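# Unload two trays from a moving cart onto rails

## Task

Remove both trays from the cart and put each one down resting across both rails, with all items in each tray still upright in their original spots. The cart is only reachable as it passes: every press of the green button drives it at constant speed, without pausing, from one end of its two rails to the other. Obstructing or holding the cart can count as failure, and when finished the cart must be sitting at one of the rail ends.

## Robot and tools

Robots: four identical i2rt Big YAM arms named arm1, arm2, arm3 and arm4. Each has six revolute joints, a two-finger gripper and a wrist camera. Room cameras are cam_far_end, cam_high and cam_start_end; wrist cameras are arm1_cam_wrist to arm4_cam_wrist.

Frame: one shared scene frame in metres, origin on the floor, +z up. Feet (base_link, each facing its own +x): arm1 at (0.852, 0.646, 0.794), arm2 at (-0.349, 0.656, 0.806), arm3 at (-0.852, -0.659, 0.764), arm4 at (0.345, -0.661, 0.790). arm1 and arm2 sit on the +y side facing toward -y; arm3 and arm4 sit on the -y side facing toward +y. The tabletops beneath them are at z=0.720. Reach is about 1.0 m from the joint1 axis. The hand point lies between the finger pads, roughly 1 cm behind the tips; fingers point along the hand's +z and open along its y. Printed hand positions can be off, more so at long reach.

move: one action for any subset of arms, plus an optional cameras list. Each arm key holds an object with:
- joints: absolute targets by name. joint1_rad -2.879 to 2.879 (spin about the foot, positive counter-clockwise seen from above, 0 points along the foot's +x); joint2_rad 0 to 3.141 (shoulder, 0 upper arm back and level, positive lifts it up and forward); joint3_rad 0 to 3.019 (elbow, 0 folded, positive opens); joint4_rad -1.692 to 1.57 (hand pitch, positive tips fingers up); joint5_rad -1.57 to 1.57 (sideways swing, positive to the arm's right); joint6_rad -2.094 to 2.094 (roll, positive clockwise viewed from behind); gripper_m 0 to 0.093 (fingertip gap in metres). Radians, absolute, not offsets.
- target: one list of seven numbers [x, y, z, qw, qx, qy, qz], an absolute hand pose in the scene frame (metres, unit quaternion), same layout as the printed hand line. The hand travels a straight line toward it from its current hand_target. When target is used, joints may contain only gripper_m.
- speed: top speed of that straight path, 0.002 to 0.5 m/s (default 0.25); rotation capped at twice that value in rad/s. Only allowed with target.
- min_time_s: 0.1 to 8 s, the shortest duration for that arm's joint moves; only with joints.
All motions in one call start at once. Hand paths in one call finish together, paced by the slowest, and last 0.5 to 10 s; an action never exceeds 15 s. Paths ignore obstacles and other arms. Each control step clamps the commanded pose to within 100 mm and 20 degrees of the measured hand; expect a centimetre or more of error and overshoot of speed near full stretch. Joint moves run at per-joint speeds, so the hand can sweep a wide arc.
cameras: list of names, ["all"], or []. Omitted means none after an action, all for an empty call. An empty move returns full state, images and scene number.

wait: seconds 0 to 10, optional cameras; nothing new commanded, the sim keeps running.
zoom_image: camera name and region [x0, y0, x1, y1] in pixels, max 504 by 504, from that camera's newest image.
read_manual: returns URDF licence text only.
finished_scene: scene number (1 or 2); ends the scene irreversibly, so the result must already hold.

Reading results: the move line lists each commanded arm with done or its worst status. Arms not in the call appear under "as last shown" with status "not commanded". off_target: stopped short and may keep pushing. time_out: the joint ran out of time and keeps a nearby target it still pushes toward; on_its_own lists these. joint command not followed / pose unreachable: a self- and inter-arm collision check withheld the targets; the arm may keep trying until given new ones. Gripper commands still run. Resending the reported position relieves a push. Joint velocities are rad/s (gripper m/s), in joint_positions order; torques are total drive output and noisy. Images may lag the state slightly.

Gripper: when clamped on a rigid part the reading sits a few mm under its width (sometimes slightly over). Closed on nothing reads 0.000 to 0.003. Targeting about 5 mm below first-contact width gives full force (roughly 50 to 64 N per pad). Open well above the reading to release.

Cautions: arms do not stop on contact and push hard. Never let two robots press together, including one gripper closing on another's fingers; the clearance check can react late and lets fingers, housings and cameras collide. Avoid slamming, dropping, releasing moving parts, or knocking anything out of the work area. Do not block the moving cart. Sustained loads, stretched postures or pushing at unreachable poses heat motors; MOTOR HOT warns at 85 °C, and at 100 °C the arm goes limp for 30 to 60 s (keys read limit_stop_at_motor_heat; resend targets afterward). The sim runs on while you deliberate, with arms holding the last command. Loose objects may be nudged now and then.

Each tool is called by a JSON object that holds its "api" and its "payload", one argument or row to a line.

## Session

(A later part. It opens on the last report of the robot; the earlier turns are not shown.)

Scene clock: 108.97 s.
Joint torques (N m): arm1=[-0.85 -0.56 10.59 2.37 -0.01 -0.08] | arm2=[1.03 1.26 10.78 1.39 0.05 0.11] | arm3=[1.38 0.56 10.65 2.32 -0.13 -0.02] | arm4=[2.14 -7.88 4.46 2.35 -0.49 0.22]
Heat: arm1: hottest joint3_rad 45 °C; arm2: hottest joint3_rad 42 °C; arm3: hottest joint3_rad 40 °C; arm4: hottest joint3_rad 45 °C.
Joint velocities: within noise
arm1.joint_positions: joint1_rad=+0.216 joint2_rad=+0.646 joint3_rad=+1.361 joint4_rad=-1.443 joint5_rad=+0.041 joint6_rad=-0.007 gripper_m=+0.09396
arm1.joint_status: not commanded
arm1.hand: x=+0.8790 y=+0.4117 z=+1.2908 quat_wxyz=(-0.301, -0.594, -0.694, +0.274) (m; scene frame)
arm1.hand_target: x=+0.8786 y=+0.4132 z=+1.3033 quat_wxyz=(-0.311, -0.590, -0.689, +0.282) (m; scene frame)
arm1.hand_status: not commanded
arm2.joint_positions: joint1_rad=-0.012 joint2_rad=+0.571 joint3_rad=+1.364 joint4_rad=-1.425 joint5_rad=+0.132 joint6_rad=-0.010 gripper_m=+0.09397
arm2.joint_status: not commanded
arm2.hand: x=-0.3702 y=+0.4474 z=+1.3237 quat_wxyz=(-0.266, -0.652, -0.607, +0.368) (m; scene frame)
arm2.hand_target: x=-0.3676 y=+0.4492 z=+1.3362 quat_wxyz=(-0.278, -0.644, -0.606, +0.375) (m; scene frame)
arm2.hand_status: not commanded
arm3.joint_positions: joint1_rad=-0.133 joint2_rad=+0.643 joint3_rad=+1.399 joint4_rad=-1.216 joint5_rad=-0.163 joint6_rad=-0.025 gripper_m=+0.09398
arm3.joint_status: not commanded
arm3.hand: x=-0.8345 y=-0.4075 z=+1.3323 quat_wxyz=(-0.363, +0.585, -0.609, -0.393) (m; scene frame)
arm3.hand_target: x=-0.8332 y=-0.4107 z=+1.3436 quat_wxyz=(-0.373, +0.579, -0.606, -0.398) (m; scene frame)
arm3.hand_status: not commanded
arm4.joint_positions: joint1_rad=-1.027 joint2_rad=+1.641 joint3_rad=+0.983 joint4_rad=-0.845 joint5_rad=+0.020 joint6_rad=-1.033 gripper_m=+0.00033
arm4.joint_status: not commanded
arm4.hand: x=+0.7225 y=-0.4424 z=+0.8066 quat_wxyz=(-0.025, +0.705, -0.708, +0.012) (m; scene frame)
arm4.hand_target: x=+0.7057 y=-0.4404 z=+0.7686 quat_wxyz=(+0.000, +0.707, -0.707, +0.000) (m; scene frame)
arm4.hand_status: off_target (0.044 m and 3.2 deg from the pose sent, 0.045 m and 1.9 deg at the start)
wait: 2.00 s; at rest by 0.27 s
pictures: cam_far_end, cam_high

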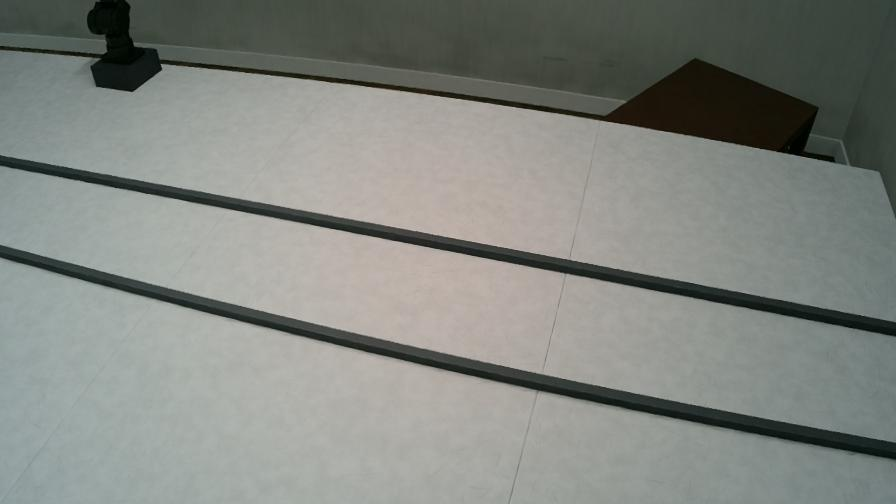

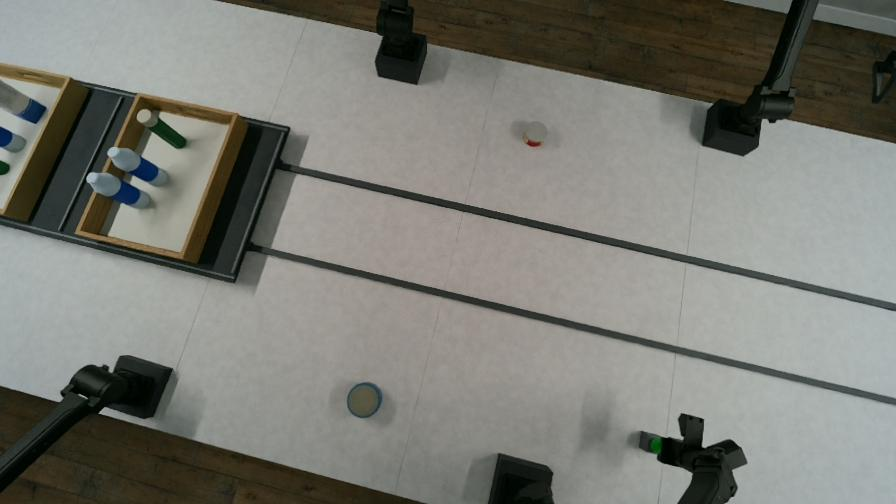

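{"api": "move", "payload": {
  "arm3": {"target":[-0.7,-0.30,1.15,0,0,1,0],"speed":0.4},
  "arm2": {"target":[-0.5,0.30,1.15,0,0,1,0],"speed":0.4},
  "arm4": {"target":[0.6,-0.30,1.15,0,0,1,0],"speed":0.4},
  "arm1": {"target":[0.6,0.30,1.15,0,0,1,0],"speed":0.4},
  "cameras": ["all"]
}}

Scene clock: 128.80 s.
Joint torques (N m): arm1=[-0.32 -11.22 13.48 0.01 0.05 -0.16] | arm2=[1.26 -11.52 14.48 -0.54 -0.02 0.01] | arm3=[0.79 -11.16 13.79 0.34 -0.09 0.08] | arm4=[0.97 -12.98 12.12 -0.14 0.15 0.22]
Heat: arm1: hottest joint3_rad 46 °C; arm2: hottest joint3_rad 43 °C; arm3: hottest joint3_rad 42 °C; arm4: hottest joint3_rad 45 °C.
move: arm1 off_target; arm2 off_target; arm3 off_target; arm4 off_target
Joint velocities: within noise
arm1.joint_positions: joint1_rad=-0.566 joint2_rad=+1.399 joint3_rad=+1.585 joint4_rad=-1.684 joint5_rad=+0.040 joint6_rad=-2.072 gripper_m=+0.09397
arm1.joint_status: not commanded
arm1.hand: x=+0.6027 y=+0.3070 z=+1.1284 quat_wxyz=(+0.032, -0.056, -0.998, +0.018) (m; scene frame)
arm1.hand_target: x=+0.6009 y=+0.3005 z=+1.1492 quat_wxyz=(+0.044, -0.047, -0.997, +0.034) (m; scene frame)
arm1.hand_status: off_target (0.023 m and 7.6 deg from the pose sent, 0.332 m and 92.1 deg at the start; a joint's target at an end of its range on 71 of 98 steps)
arm2.joint_positions: joint1_rad=-0.424 joint2_rad=+1.321 joint3_rad=+1.463 joint4_rad=-1.684 joint5_rad=-0.015 joint6_rad=-1.979 gripper_m=+0.09398
arm2.joint_status: not commanded
arm2.hand: x=-0.5019 y=+0.3095 z=+1.1268 quat_wxyz=(+0.005, -0.012, -1.000, +0.014) (m; scene frame)
arm2.hand_target: x=-0.4998 y=+0.3010 z=+1.1490 quat_wxyz=(+0.016, +0.000, -0.999, +0.036) (m; scene frame)
arm2.hand_status: off_target (0.025 m and 2.2 deg from the pose sent, 0.262 m and 105.2 deg at the start; a joint's target at an end of its range on 54 of 98 steps)
arm3.joint_positions: joint1_rad=-0.347 joint2_rad=+1.309 joint3_rad=+1.558 joint4_rad=-1.700 joint5_rad=+0.013 joint6_rad=+1.171 gripper_m=+0.09398
arm3.joint_status: not commanded
arm3.hand: x=-0.7039 y=-0.3031 z=+1.1300 quat_wxyz=(-0.026, +0.009, -0.998, -0.059) (m; scene frame)
arm3.hand_target: x=-0.7002 y=-0.3006 z=+1.1491 quat_wxyz=(-0.032, +0.000, -0.996, -0.078) (m; scene frame)
arm3.hand_status: off_target (0.021 m and 7.5 deg from the pose sent, 0.251 m and 104.9 deg at the start; a joint's target at an end of its range on 44 of 98 steps)
arm4.joint_positions: joint1_rad=-0.589 joint2_rad=+1.441 joint3_rad=+1.644 joint4_rad=-1.693 joint5_rad=+0.013 joint6_rad=+0.956 gripper_m=+0.00033
arm4.joint_status: not commanded
arm4.hand: x=+0.5981 y=-0.3037 z=+1.1308 quat_wxyz=(-0.020, +0.007, -0.999, -0.030) (m; scene frame)
arm4.hand_target: x=+0.5996 y=-0.3007 z=+1.1491 quat_wxyz=(-0.031, +0.000, -0.999, -0.044) (m; scene frame)
arm4.hand_status: off_target (0.020 m and 4.3 deg from the pose sent, 0.391 m and 89.8 deg at the start; a joint's target at an end of its range on 34 of 98 steps)
pictures: arm1_cam_wrist, arm2_cam_wrist, arm3_cam_wrist, arm4_cam_wrist, cam_far_end, cam_high, cam_start_end

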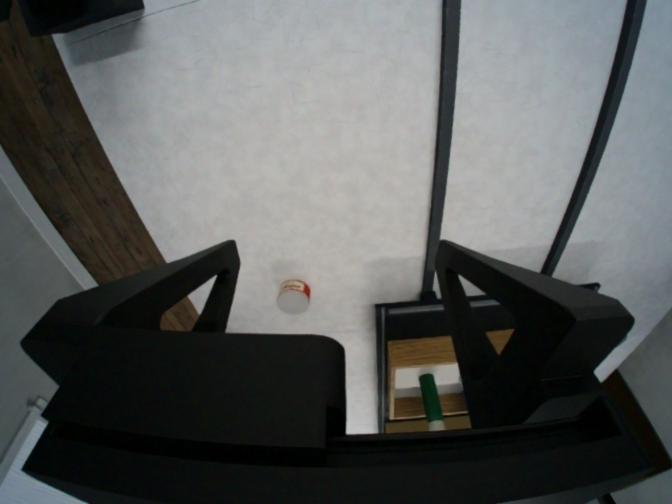

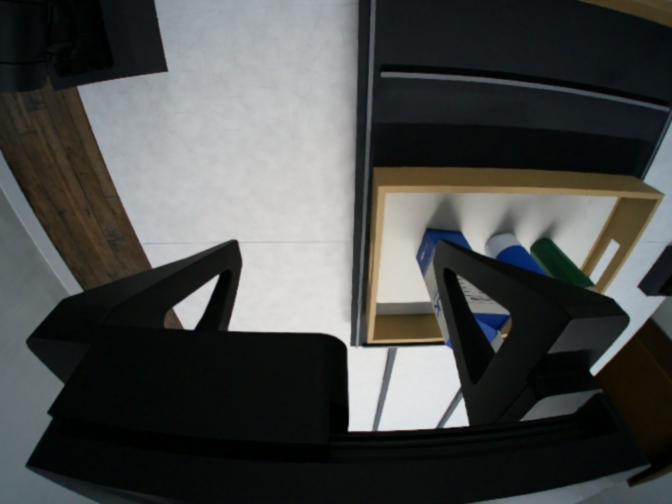

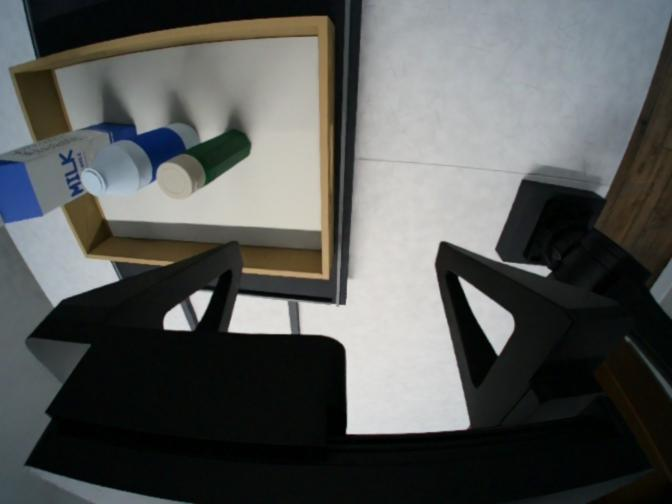

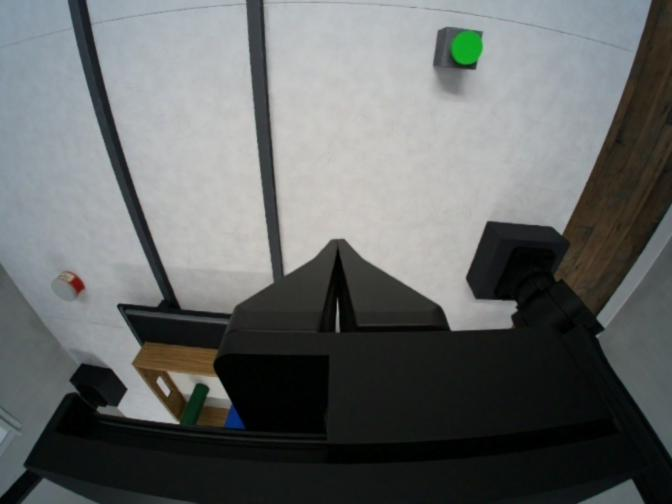

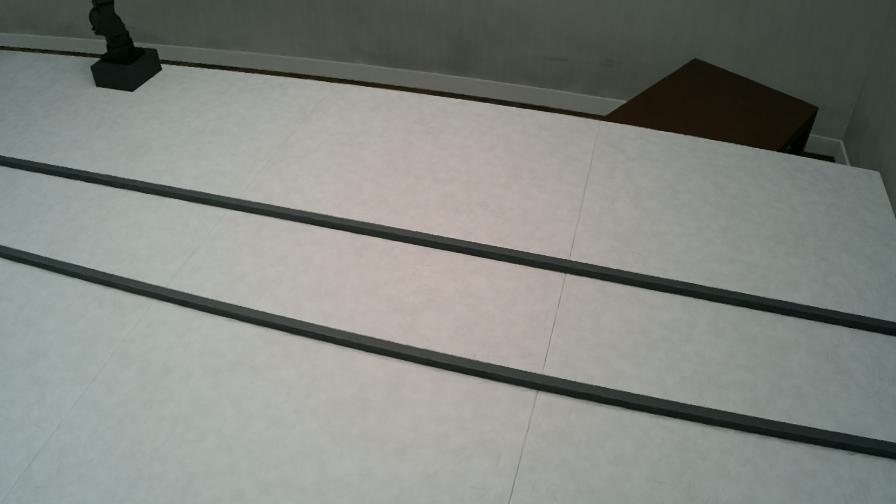

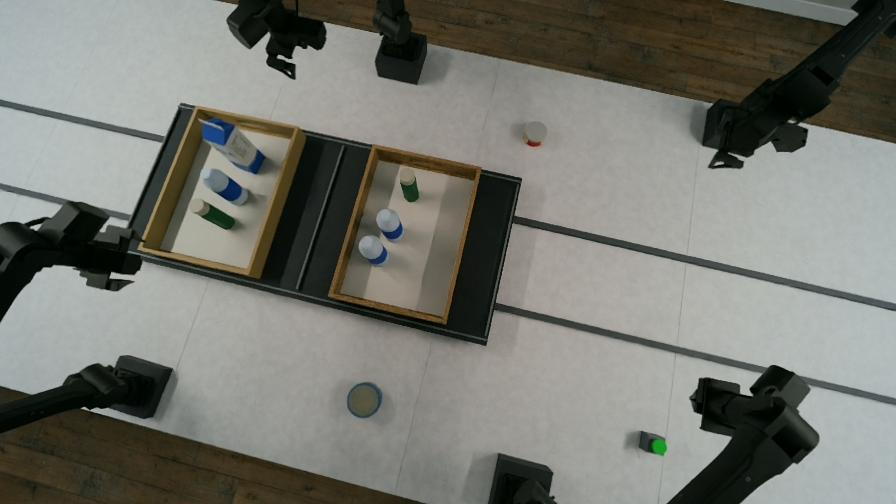

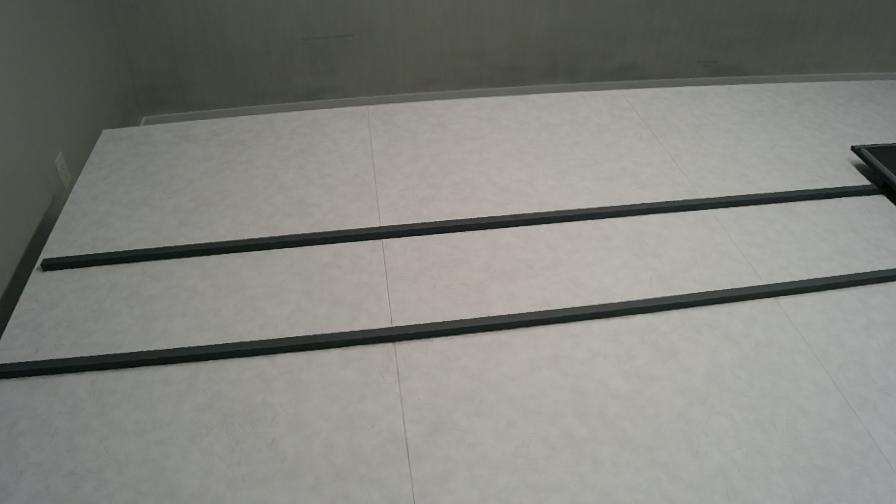

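{"api": "move", "payload": {
  "arm4": {"target":[0.6,-0.26,1.12,0,0,1,0],"joints":{"gripper_m":0.093}},
  "arm1": {"target":[0.6,0.255,1.12,0,0,1,0]},
  "arm3": {"target":[-0.6,-0.26,0.95,0,0,1,0]},
  "arm2": {"target":[-0.6,0.255,0.95,0,0,1,0]},
  "cameras": ["arm1_cam_wrist","arm4_cam_wrist","arm3_cam_wrist","arm2_cam_wrist","cam_high"]
}}

{"api": "wait", "payload": {
  "seconds": 3,
  "cameras": ["arm1_cam_wrist","arm4_cam_wrist","cam_high"]
}}

{"api": "wait", "payload": {
  "seconds": 3,
  "cameras": ["arm1_cam_wrist","arm4_cam_wrist","cam_high"]
}}

{"api": "wait", "payload": {
  "seconds": 3,
  "cameras": ["arm1_cam_wrist","arm4_cam_wrist","cam_high"]
}}

Scene clock: 152.17 s.
Joint torques (N m): arm1=[0.85 -13.57 13.55 -0.16 -0.12 -0.21] | arm2=[-0.67 -17.14 9.72 -0.02 -0.03 0.01] | arm3=[0.67 -15.27 9.88 0.9 0.11 -0.11] | arm4=[1.2 -12.34 12.42 -0.28 0.14 0.21]
Heat: arm1: hottest joint3_rad 48 °C; arm2: hottest joint3_rad 48 °C; arm3: hottest joint3_rad 47 °C; arm4: hottest joint3_rad 56 °C.
move: arm1 off_target; arm2 off_target; arm3 done; arm4 off_target
Joint velocities: within noise
arm1.joint_positions: joint1_rad=-0.522 joint2_rad=+1.515 joint3_rad=+1.645 joint4_rad=-1.684 joint5_rad=+0.026 joint6_rad=-2.072 gripper_m=+0.09397
arm1.joint_status: not commanded
arm1.hand: x=+0.6016 y=+0.2665 z=+1.1033 quat_wxyz=(+0.011, -0.033, -0.999, -0.002) (m; scene frame)
arm1.hand_target: x=+0.6007 y=+0.2555 z=+1.1194 quat_wxyz=(+0.018, -0.023, -1.000, +0.012) (m; scene frame)
arm1.hand_status: off_target (0.020 m and 4.0 deg from the pose sent, 0.053 m and 7.6 deg at the start; a joint's target at an end of its range on 47 of 47 steps)
arm2.joint_positions: joint1_rad=-0.539 joint2_rad=+1.632 joint3_rad=+1.312 joint4_rad=-1.279 joint5_rad=+0.001 joint6_rad=-2.084 gripper_m=+0.09398
arm2.joint_status: not commanded
arm2.hand: x=-0.5916 y=+0.2559 z=+0.9435 quat_wxyz=(+0.000, -0.017, -1.000, -0.014) (m; scene frame)
arm2.hand_target: x=-0.5995 y=+0.2548 z=+0.9501 quat_wxyz=(+0.007, -0.020, -1.000, -0.004) (m; scene frame)
arm2.hand_status: off_target (0.011 m and 2.6 deg from the pose sent, 0.209 m and 2.2 deg at the start; a joint's target at an end of its range on 28 of 47 steps)
arm3.joint_positions: joint1_rad=-0.517 joint2_rad=+1.607 joint3_rad=+1.395 joint4_rad=-1.386 joint5_rad=+0.009 joint6_rad=+1.027 gripper_m=+0.09398
arm3.joint_status: not commanded
arm3.hand: x=-0.6039 y=-0.2614 z=+0.9466 quat_wxyz=(+0.006, -0.003, -1.000, +0.007) (m; scene frame)
arm3.hand_target: x=-0.6001 y=-0.2600 z=+0.9499 quat_wxyz=(+0.000, +0.000, -1.000, +0.000) (m; scene frame)
arm3.hand_status: done (0.005 m and 1.1 deg from the pose sent, 0.212 m and 7.5 deg at the start)
arm4.joint_positions: joint1_rad=-0.546 joint2_rad=+1.530 joint3_rad=+1.692 joint4_rad=-1.693 joint5_rad=+0.014 joint6_rad=+1.004 gripper_m=+0.09292
arm4.joint_status: all done
arm4.hand: x=+0.5966 y=-0.2707 z=+1.1115 quat_wxyz=(-0.008, +0.005, -1.000, -0.014) (m; scene frame)
arm4.hand_target: x=+0.5997 y=-0.2605 z=+1.1195 quat_wxyz=(-0.012, +0.000, -1.000, -0.019) (m; scene frame)
arm4.hand_status: off_target (0.014 m and 1.9 deg from the pose sent, 0.045 m and 4.3 deg at the start; a joint's target at an end of its range on 45 of 47 steps)
pictures: arm1_cam_wrist, arm2_cam_wrist, arm3_cam_wrist, arm4_cam_wrist, cam_high

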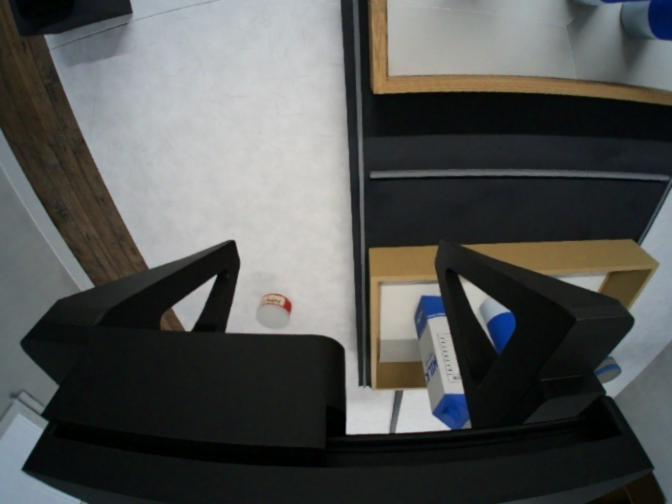

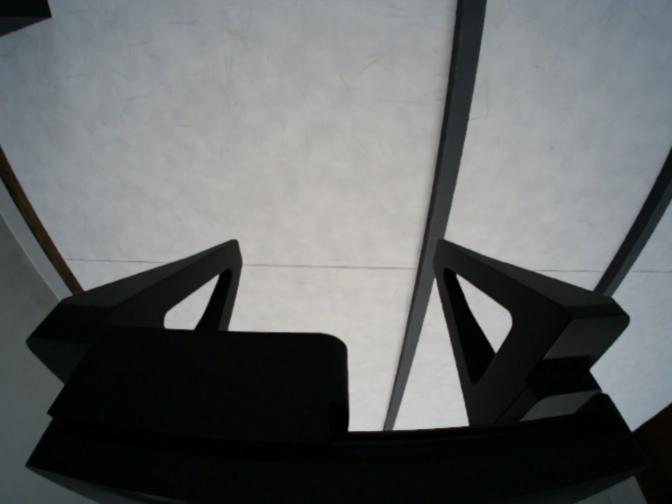

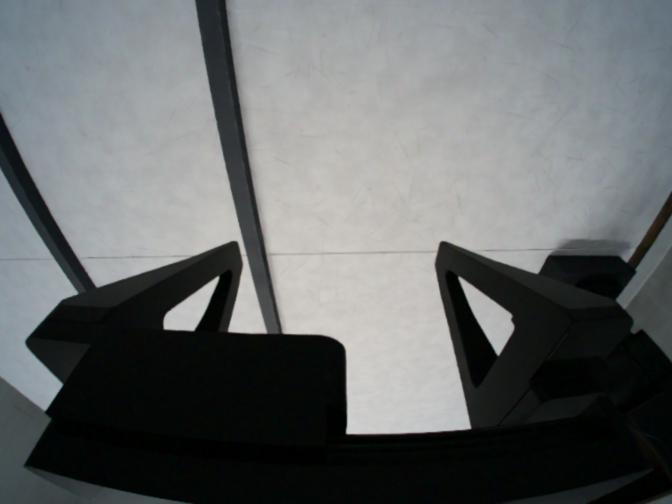

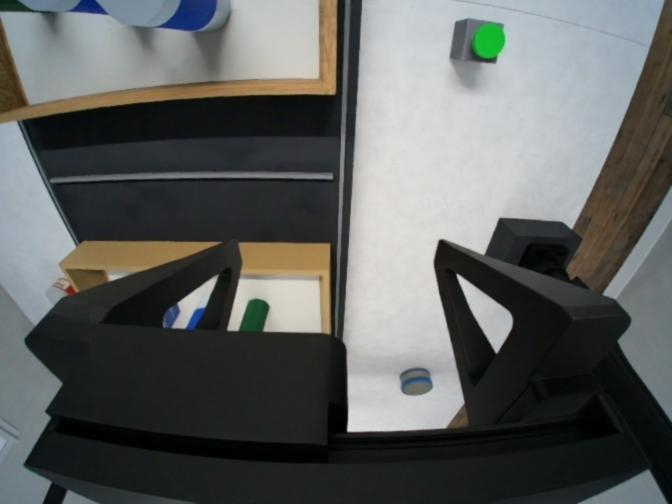

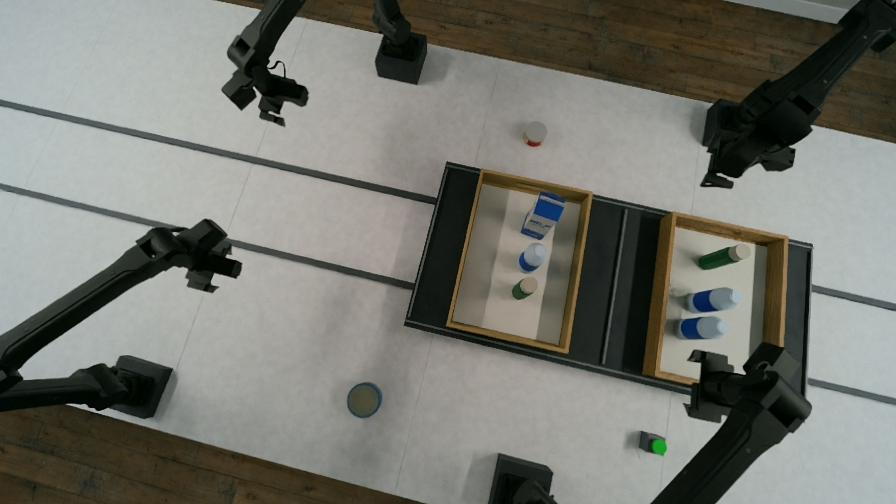

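Scene clock: 155.17 s.
Joint torques (N m): arm1=[-0.44 -12.1 13.46 -0.05 -0.14 -0.14] | arm2=[-0.62 -16.44 9.88 0.03 -0.02 0] | arm3=[1.08 -15.97 9.89 0.91 0.05 -0.03] | arm4=[1.08 -12.28 12.41 -0.27 0.13 0.21]
Heat: arm1: hottest joint3_rad 48 °C; arm2: hottest joint3_rad 48 °C; arm3: hottest joint3_rad 47 °C; arm4: hottest joint3_rad 56 °C.
Joint velocities: within noise
arm1.joint_positions: joint1_rad=-0.522 joint2_rad=+1.515 joint3_rad=+1.645 joint4_rad=-1.684 joint5_rad=+0.026 joint6_rad=-2.072 gripper_m=+0.09397
arm1.joint_status: not commanded
arm1.hand: x=+0.6016 y=+0.2665 z=+1.1033 quat_wxyz=(+0.011, -0.033, -0.999, -0.002) (m; scene frame)
arm1.hand_target: x=+0.6007 y=+0.2555 z=+1.1194 quat_wxyz=(+0.018, -0.023, -1.000, +0.012) (m; scene frame)
arm1.hand_status: off_target (0.020 m and 4.0 deg from the pose sent, 0.053 m and 7.6 deg at the start; a joint's target at an end of its range on 47 of 47 steps)
arm2.joint_positions: joint1_rad=-0.539 joint2_rad=+1.632 joint3_rad=+1.312 joint4_rad=-1.279 joint5_rad=+0.001 joint6_rad=-2.084 gripper_m=+0.09398
arm2.joint_status: not commanded
arm2.hand: x=-0.5916 y=+0.2559 z=+0.9435 quat_wxyz=(+0.000, -0.017, -1.000, -0.014) (m; scene frame)
arm2.hand_target: x=-0.5995 y=+0.2548 z=+0.9501 quat_wxyz=(+0.007, -0.020, -1.000, -0.004) (m; scene frame)
arm2.hand_status: off_target (0.011 m and 2.6 deg from the pose sent, 0.209 m and 2.2 deg at the start; a joint's target at an end of its range on 28 of 47 steps)
arm3.joint_positions: joint1_rad=-0.517 joint2_rad=+1.607 joint3_rad=+1.395 joint4_rad=-1.386 joint5_rad=+0.009 joint6_rad=+1.027 gripper_m=+0.09398
arm3.joint_status: not commanded
arm3.hand: x=-0.6039 y=-0.2614 z=+0.9466 quat_wxyz=(+0.006, -0.003, -1.000, +0.007) (m; scene frame)
arm3.hand_target: x=-0.6001 y=-0.2600 z=+0.9499 quat_wxyz=(+0.000, +0.000, -1.000, +0.000) (m; scene frame)
arm3.hand_status: done (0.005 m and 1.1 deg from the pose sent, 0.212 m and 7.5 deg at the start)
arm4.joint_positions: joint1_rad=-0.546 joint2_rad=+1.530 joint3_rad=+1.692 joint4_rad=-1.693 joint5_rad=+0.014 joint6_rad=+1.004 gripper_m=+0.09292
arm4.joint_status: all done
arm4.hand: x=+0.5966 y=-0.2707 z=+1.1115 quat_wxyz=(-0.008, +0.005, -1.000, -0.014) (m; scene frame)
arm4.hand_target: x=+0.5997 y=-0.2605 z=+1.1195 quat_wxyz=(-0.012, +0.000, -1.000, -0.019) (m; scene frame)
arm4.hand_status: off_target (0.014 m and 1.9 deg from the pose sent, 0.045 m and 4.3 deg at the start; a joint's target at an end of its range on 45 of 47 steps)
wait: 3.00 s; at rest by 0.27 s
pictures: arm1_cam_wrist, arm4_cam_wrist, cam_high

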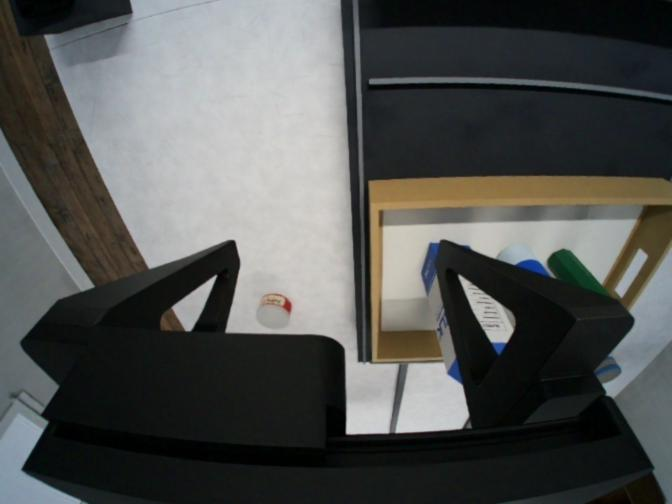

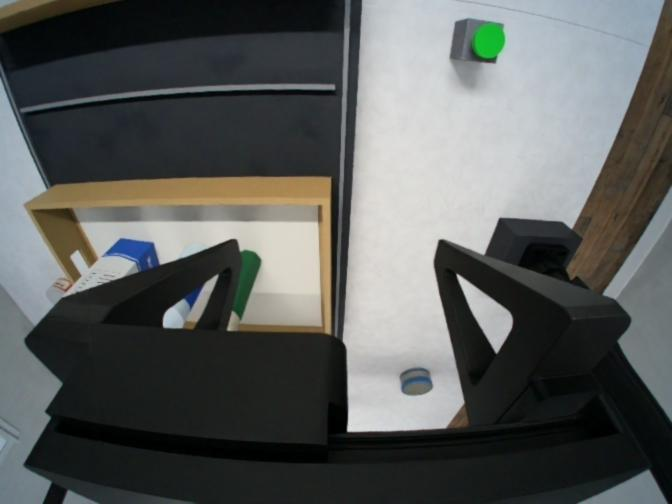

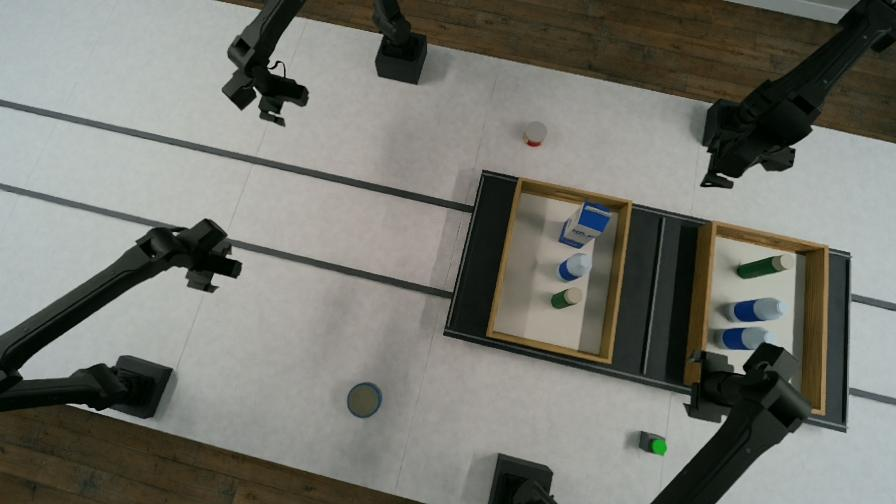

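Scene clock: 158.17 s.
Joint torques (N m): arm1=[-0.38 -13.39 13.41 0.05 -0.11 -0.2] | arm2=[-0.85 -16.44 9.92 0.02 -0.01 0] | arm3=[0.32 -15.68 9.95 0.9 0.15 -0.1] | arm4=[1.14 -12.34 12.44 -0.27 0.13 0.2]
Heat: arm1: hottest joint3_rad 48 °C; arm2: hottest joint3_rad 48 °C; arm3: hottest joint3_rad 47 °C; arm4: hottest joint3_rad 55 °C.
Joint velocities: within noise
arm1.joint_positions: joint1_rad=-0.522 joint2_rad=+1.515 joint3_rad=+1.645 joint4_rad=-1.684 joint5_rad=+0.026 joint6_rad=-2.072 gripper_m=+0.09397
arm1.joint_status: not commanded
arm1.hand: x=+0.6016 y=+0.2665 z=+1.1033 quat_wxyz=(+0.011, -0.033, -0.999, -0.002) (m; scene frame)
arm1.hand_target: x=+0.6007 y=+0.2555 z=+1.1194 quat_wxyz=(+0.018, -0.023, -1.000, +0.012) (m; scene frame)
arm1.hand_status: off_target (0.020 m and 4.0 deg from the pose sent, 0.053 m and 7.6 deg at the start; a joint's target at an end of its range on 47 of 47 steps)
arm2.joint_positions: joint1_rad=-0.539 joint2_rad=+1.632 joint3_rad=+1.312 joint4_rad=-1.279 joint5_rad=+0.001 joint6_rad=-2.084 gripper_m=+0.09398
arm2.joint_status: not commanded
arm2.hand: x=-0.5916 y=+0.2559 z=+0.9435 quat_wxyz=(+0.000, -0.017, -1.000, -0.014) (m; scene frame)
arm2.hand_target: x=-0.5995 y=+0.2548 z=+0.9501 quat_wxyz=(+0.007, -0.020, -1.000, -0.004) (m; scene frame)
arm2.hand_status: off_target (0.011 m and 2.6 deg from the pose sent, 0.209 m and 2.2 deg at the start; a joint's target at an end of its range on 28 of 47 steps)
arm3.joint_positions: joint1_rad=-0.517 joint2_rad=+1.607 joint3_rad=+1.395 joint4_rad=-1.386 joint5_rad=+0.009 joint6_rad=+1.027 gripper_m=+0.09398
arm3.joint_status: not commanded
arm3.hand: x=-0.6039 y=-0.2614 z=+0.9466 quat_wxyz=(+0.006, -0.003, -1.000, +0.007) (m; scene frame)
arm3.hand_target: x=-0.6001 y=-0.2600 z=+0.9499 quat_wxyz=(+0.000, +0.000, -1.000, +0.000) (m; scene frame)
arm3.hand_status: done (0.005 m and 1.1 deg from the pose sent, 0.212 m and 7.5 deg at the start)
arm4.joint_positions: joint1_rad=-0.546 joint2_rad=+1.530 joint3_rad=+1.692 joint4_rad=-1.693 joint5_rad=+0.014 joint6_rad=+1.004 gripper_m=+0.09292
arm4.joint_status: all done
arm4.hand: x=+0.5966 y=-0.2707 z=+1.1115 quat_wxyz=(-0.008, +0.005, -1.000, -0.014) (m; scene frame)
arm4.hand_target: x=+0.5997 y=-0.2605 z=+1.1195 quat_wxyz=(-0.012, +0.000, -1.000, -0.019) (m; scene frame)
arm4.hand_status: off_target (0.014 m and 1.9 deg from the pose sent, 0.045 m and 4.3 deg at the start; a joint's target at an end of its range on 45 of 47 steps)
wait: 3.00 s; at rest by 0.27 s
pictures: arm1_cam_wrist, arm4_cam_wrist, cam_high

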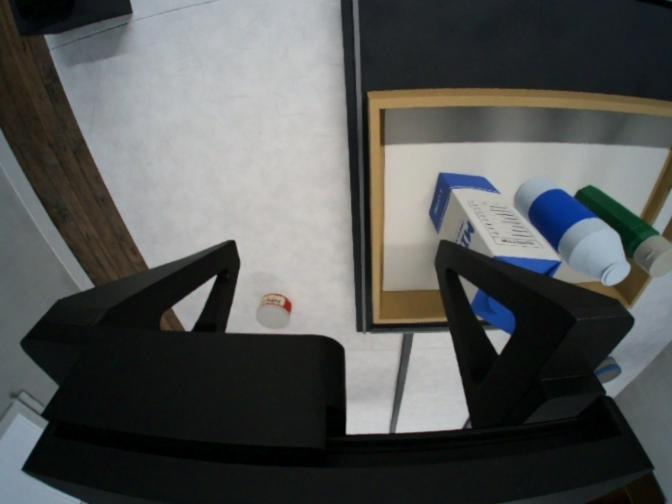

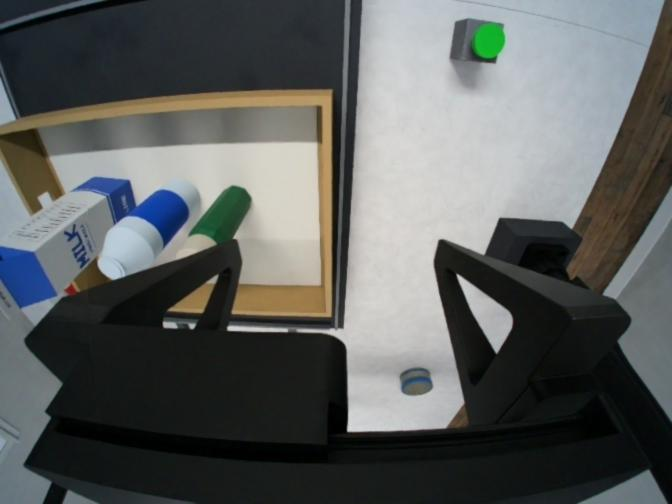

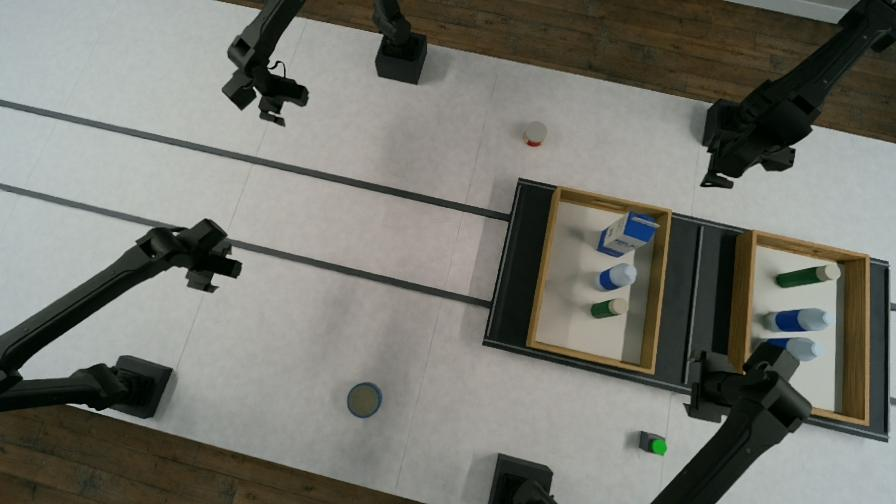

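Scene clock: 161.17 s.
Joint torques (N m): arm1=[0.09 -12.98 13.48 -0.02 -0.17 -0.22] | arm2=[-0.85 -16.56 9.85 0.05 -0.03 0.01] | arm3=[0.85 -16.38 9.84 0.99 0.08 -0.11] | arm4=[1.14 -12.34 12.38 -0.24 0.12 0.21]
Heat: arm1: hottest joint3_rad 48 °C; arm2: hottest joint3_rad 47 °C; arm3: hottest joint3_rad 46 °C; arm4: hottest joint3_rad 55 °C.
Joint velocities: within noise
arm1.joint_positions: joint1_rad=-0.522 joint2_rad=+1.515 joint3_rad=+1.645 joint4_rad=-1.684 joint5_rad=+0.026 joint6_rad=-2.072 gripper_m=+0.09397
arm1.joint_status: not commanded
arm1.hand: x=+0.6016 y=+0.2665 z=+1.1033 quat_wxyz=(+0.011, -0.033, -0.999, -0.002) (m; scene frame)
arm1.hand_target: x=+0.6007 y=+0.2555 z=+1.1194 quat_wxyz=(+0.018, -0.023, -1.000, +0.012) (m; scene frame)
arm1.hand_status: off_target (0.020 m and 4.0 deg from the pose sent, 0.053 m and 7.6 deg at the start; a joint's target at an end of its range on 47 of 47 steps)
arm2.joint_positions: joint1_rad=-0.539 joint2_rad=+1.632 joint3_rad=+1.312 joint4_rad=-1.279 joint5_rad=+0.001 joint6_rad=-2.084 gripper_m=+0.09398
arm2.joint_status: not commanded
arm2.hand: x=-0.5916 y=+0.2559 z=+0.9435 quat_wxyz=(+0.000, -0.017, -1.000, -0.014) (m; scene frame)
arm2.hand_target: x=-0.5995 y=+0.2548 z=+0.9501 quat_wxyz=(+0.007, -0.020, -1.000, -0.004) (m; scene frame)
arm2.hand_status: off_target (0.011 m and 2.6 deg from the pose sent, 0.209 m and 2.2 deg at the start; a joint's target at an end of its range on 28 of 47 steps)
arm3.joint_positions: joint1_rad=-0.517 joint2_rad=+1.607 joint3_rad=+1.395 joint4_rad=-1.386 joint5_rad=+0.009 joint6_rad=+1.027 gripper_m=+0.09398
arm3.joint_status: not commanded
arm3.hand: x=-0.6039 y=-0.2614 z=+0.9466 quat_wxyz=(+0.006, -0.003, -1.000, +0.007) (m; scene frame)
arm3.hand_target: x=-0.6001 y=-0.2600 z=+0.9499 quat_wxyz=(+0.000, +0.000, -1.000, +0.000) (m; scene frame)
arm3.hand_status: done (0.005 m and 1.1 deg from the pose sent, 0.212 m and 7.5 deg at the start)
arm4.joint_positions: joint1_rad=-0.546 joint2_rad=+1.530 joint3_rad=+1.692 joint4_rad=-1.693 joint5_rad=+0.014 joint6_rad=+1.004 gripper_m=+0.09292
arm4.joint_status: all done
arm4.hand: x=+0.5966 y=-0.2707 z=+1.1115 quat_wxyz=(-0.008, +0.005, -1.000, -0.014) (m; scene frame)
arm4.hand_target: x=+0.5997 y=-0.2605 z=+1.1195 quat_wxyz=(-0.012, +0.000, -1.000, -0.019) (m; scene frame)
arm4.hand_status: off_target (0.014 m and 1.9 deg from the pose sent, 0.045 m and 4.3 deg at the start; a joint's target at an end of its range on 45 of 47 steps)
wait: 3.00 s; at rest by 0.27 s
pictures: arm1_cam_wrist, arm4_cam_wrist, cam_high

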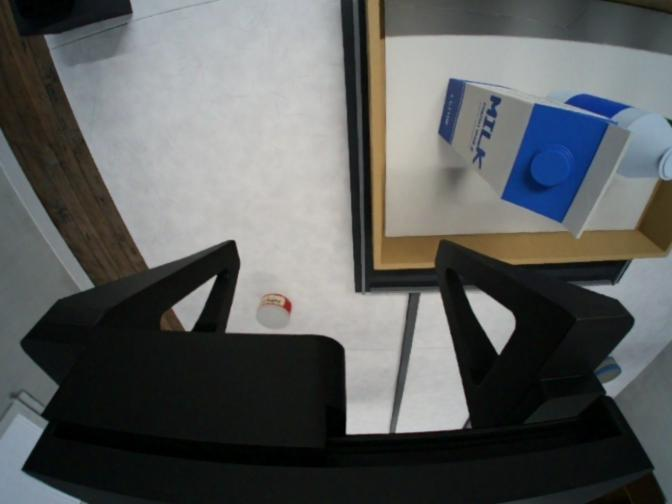

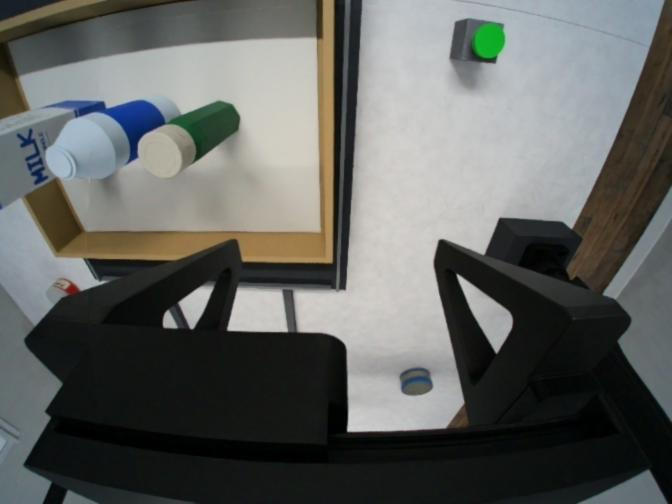

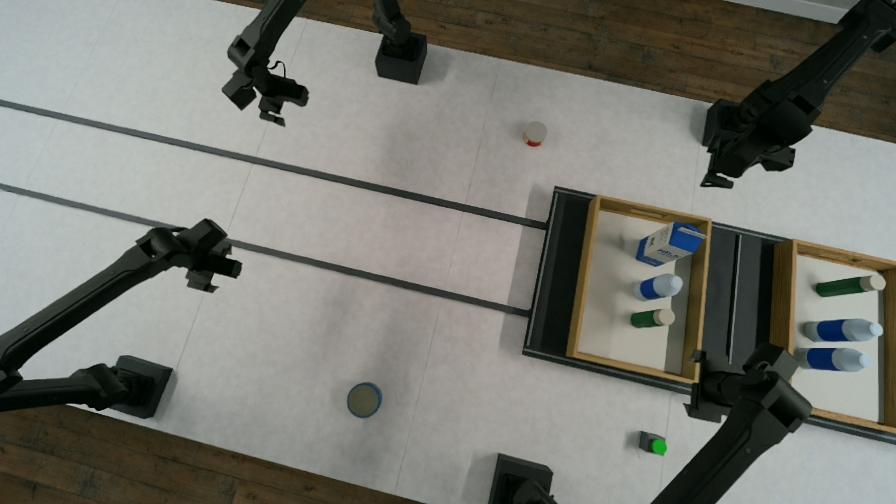

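{"api": "move", "payload": {
  "arm4": {"target":[0.72,-0.442,0.9,0,0.707,-0.707,0],"speed":0.4,"joints":{"gripper_m":0.0}},
  "arm1": {"target":[0.6,0.35,0.95,0,1,0,0],"speed":0.4,"joints":{"gripper_m":0.068}},
  "arm2": {"target":[-0.6,0.36,0.95,0,1,0,0],"speed":0.4,"joints":{"gripper_m":0.068}},
  "arm3": {"target":[-0.6,-0.36,0.92,0,0,1,0],"speed":0.4,"joints":{"gripper_m":0.068}},
  "cameras": ["arm1_cam_wrist","arm2_cam_wrist","cam_far_end"]
}}

Scene clock: 224.73 s.
Joint torques (N m): arm1=[-0.62 -13.16 8.83 0.98 0.1 0.05] | arm2=[-0.73 -13.63 9.33 0.16 0.11 0.19] | arm3=[0.62 -12.81 9.14 0.85 0.12 -0.13] | arm4=[0.32 -11.28 7.66 0.73 -0.03 -0.11]
Heat: arm1: hottest joint3_rad 50 °C; arm2: hottest joint3_rad 45 °C; arm3: hottest joint3_rad 45 °C; arm4: hottest joint3_rad 59 °C.
move: arm1 done; arm2 off_target; arm3 done; arm4 off_target
Joint velocities: within noise
arm1.joint_positions: joint1_rad=-0.645 joint2_rad=+1.397 joint3_rad=+1.099 joint4_rad=-1.289 joint5_rad=+0.003 joint6_rad=+0.859 gripper_m=+0.06810
arm1.joint_status: all done
arm1.hand: x=+0.6048 y=+0.3496 z=+0.9450 quat_wxyz=(+0.010, -1.000, -0.011, -0.009) (m; scene frame)
arm1.hand_target: x=+0.6001 y=+0.3500 z=+0.9500 quat_wxyz=(+0.000, -1.000, +0.000, +0.000) (m; scene frame)
arm1.hand_status: done (0.007 m and 2.0 deg from the pose sent, 0.175 m and 176.2 deg at the start)
arm2.joint_positions: joint1_rad=-0.689 joint2_rad=+1.430 joint3_rad=+1.078 joint4_rad=-1.254 joint5_rad=-0.014 joint6_rad=+0.851 gripper_m=+0.06807
arm2.joint_status: all done
arm2.hand: x=-0.5936 y=+0.3586 z=+0.9432 quat_wxyz=(+0.011, -1.000, -0.011, -0.010) (m; scene frame)
arm2.hand_target: x=-0.5999 y=+0.3600 z=+0.9500 quat_wxyz=(+0.000, -1.000, +0.000, +0.000) (m; scene frame)
arm2.hand_status: off_target (0.009 m and 2.1 deg from the pose sent, 0.105 m and 178.0 deg at the start)
arm3.joint_positions: joint1_rad=-0.647 joint2_rad=+1.423 joint3_rad=+1.113 joint4_rad=-1.285 joint5_rad=+0.010 joint6_rad=+0.892 gripper_m=+0.06813
arm3.joint_status: all done
arm3.hand: x=-0.6040 y=-0.3584 z=+0.9174 quat_wxyz=(+0.006, -0.001, -1.000, +0.006) (m; scene frame)
arm3.hand_target: x=-0.6000 y=-0.3599 z=+0.9201 quat_wxyz=(+0.000, +0.000, -1.000, +0.000) (m; scene frame)
arm3.hand_status: done (0.005 m and 1.0 deg from the pose sent, 0.102 m and 1.1 deg at the start)
arm4.joint_positions: joint1_rad=-1.021 joint2_rad=+1.512 joint3_rad=+1.145 joint4_rad=-1.174 joint5_rad=+0.007 joint6_rad=-1.020 gripper_m=+0.00033
arm4.joint_status: all done
arm4.hand: x=+0.7182 y=-0.4404 z=+0.9114 quat_wxyz=(-0.008, +0.703, -0.711, +0.001) (m; scene frame)
arm4.hand_target: x=+0.7197 y=-0.4420 z=+0.9001 quat_wxyz=(+0.000, +0.707, -0.707, +0.000) (m; scene frame)
arm4.hand_status: off_target (0.012 m and 1.1 deg from the pose sent, 0.299 m and 89.4 deg at the start)
pictures: arm1_cam_wrist, arm2_cam_wrist, cam_far_end

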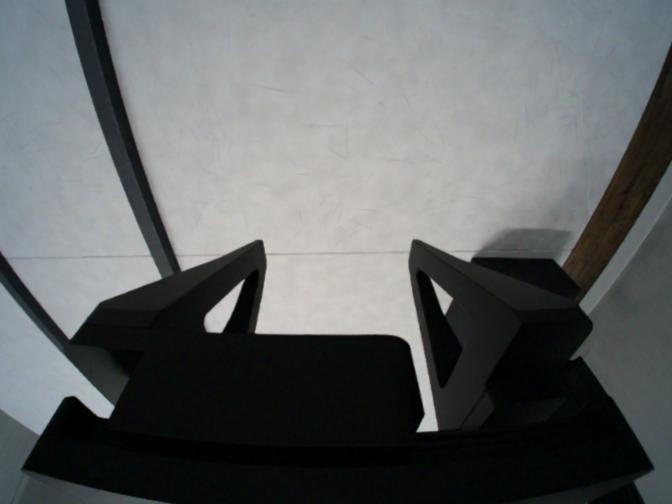

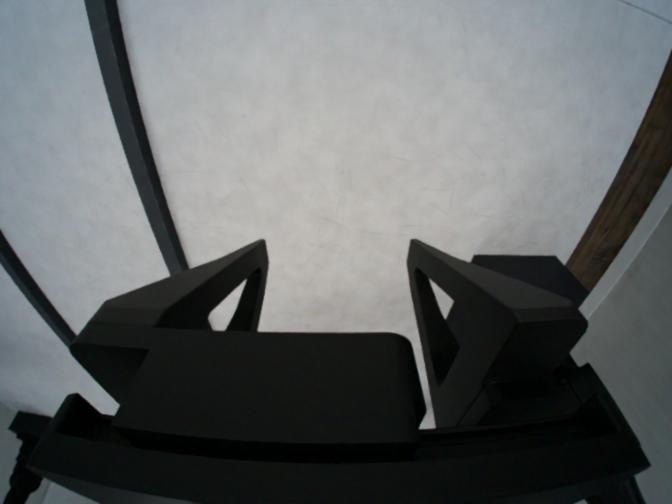

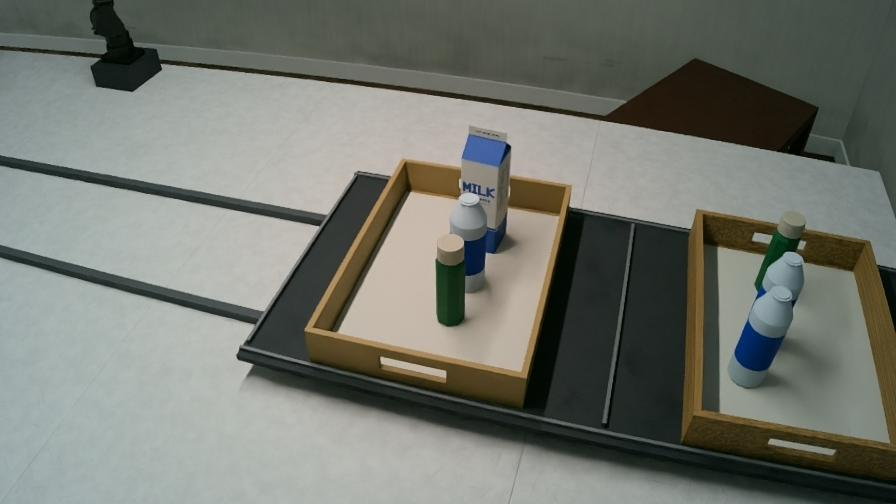

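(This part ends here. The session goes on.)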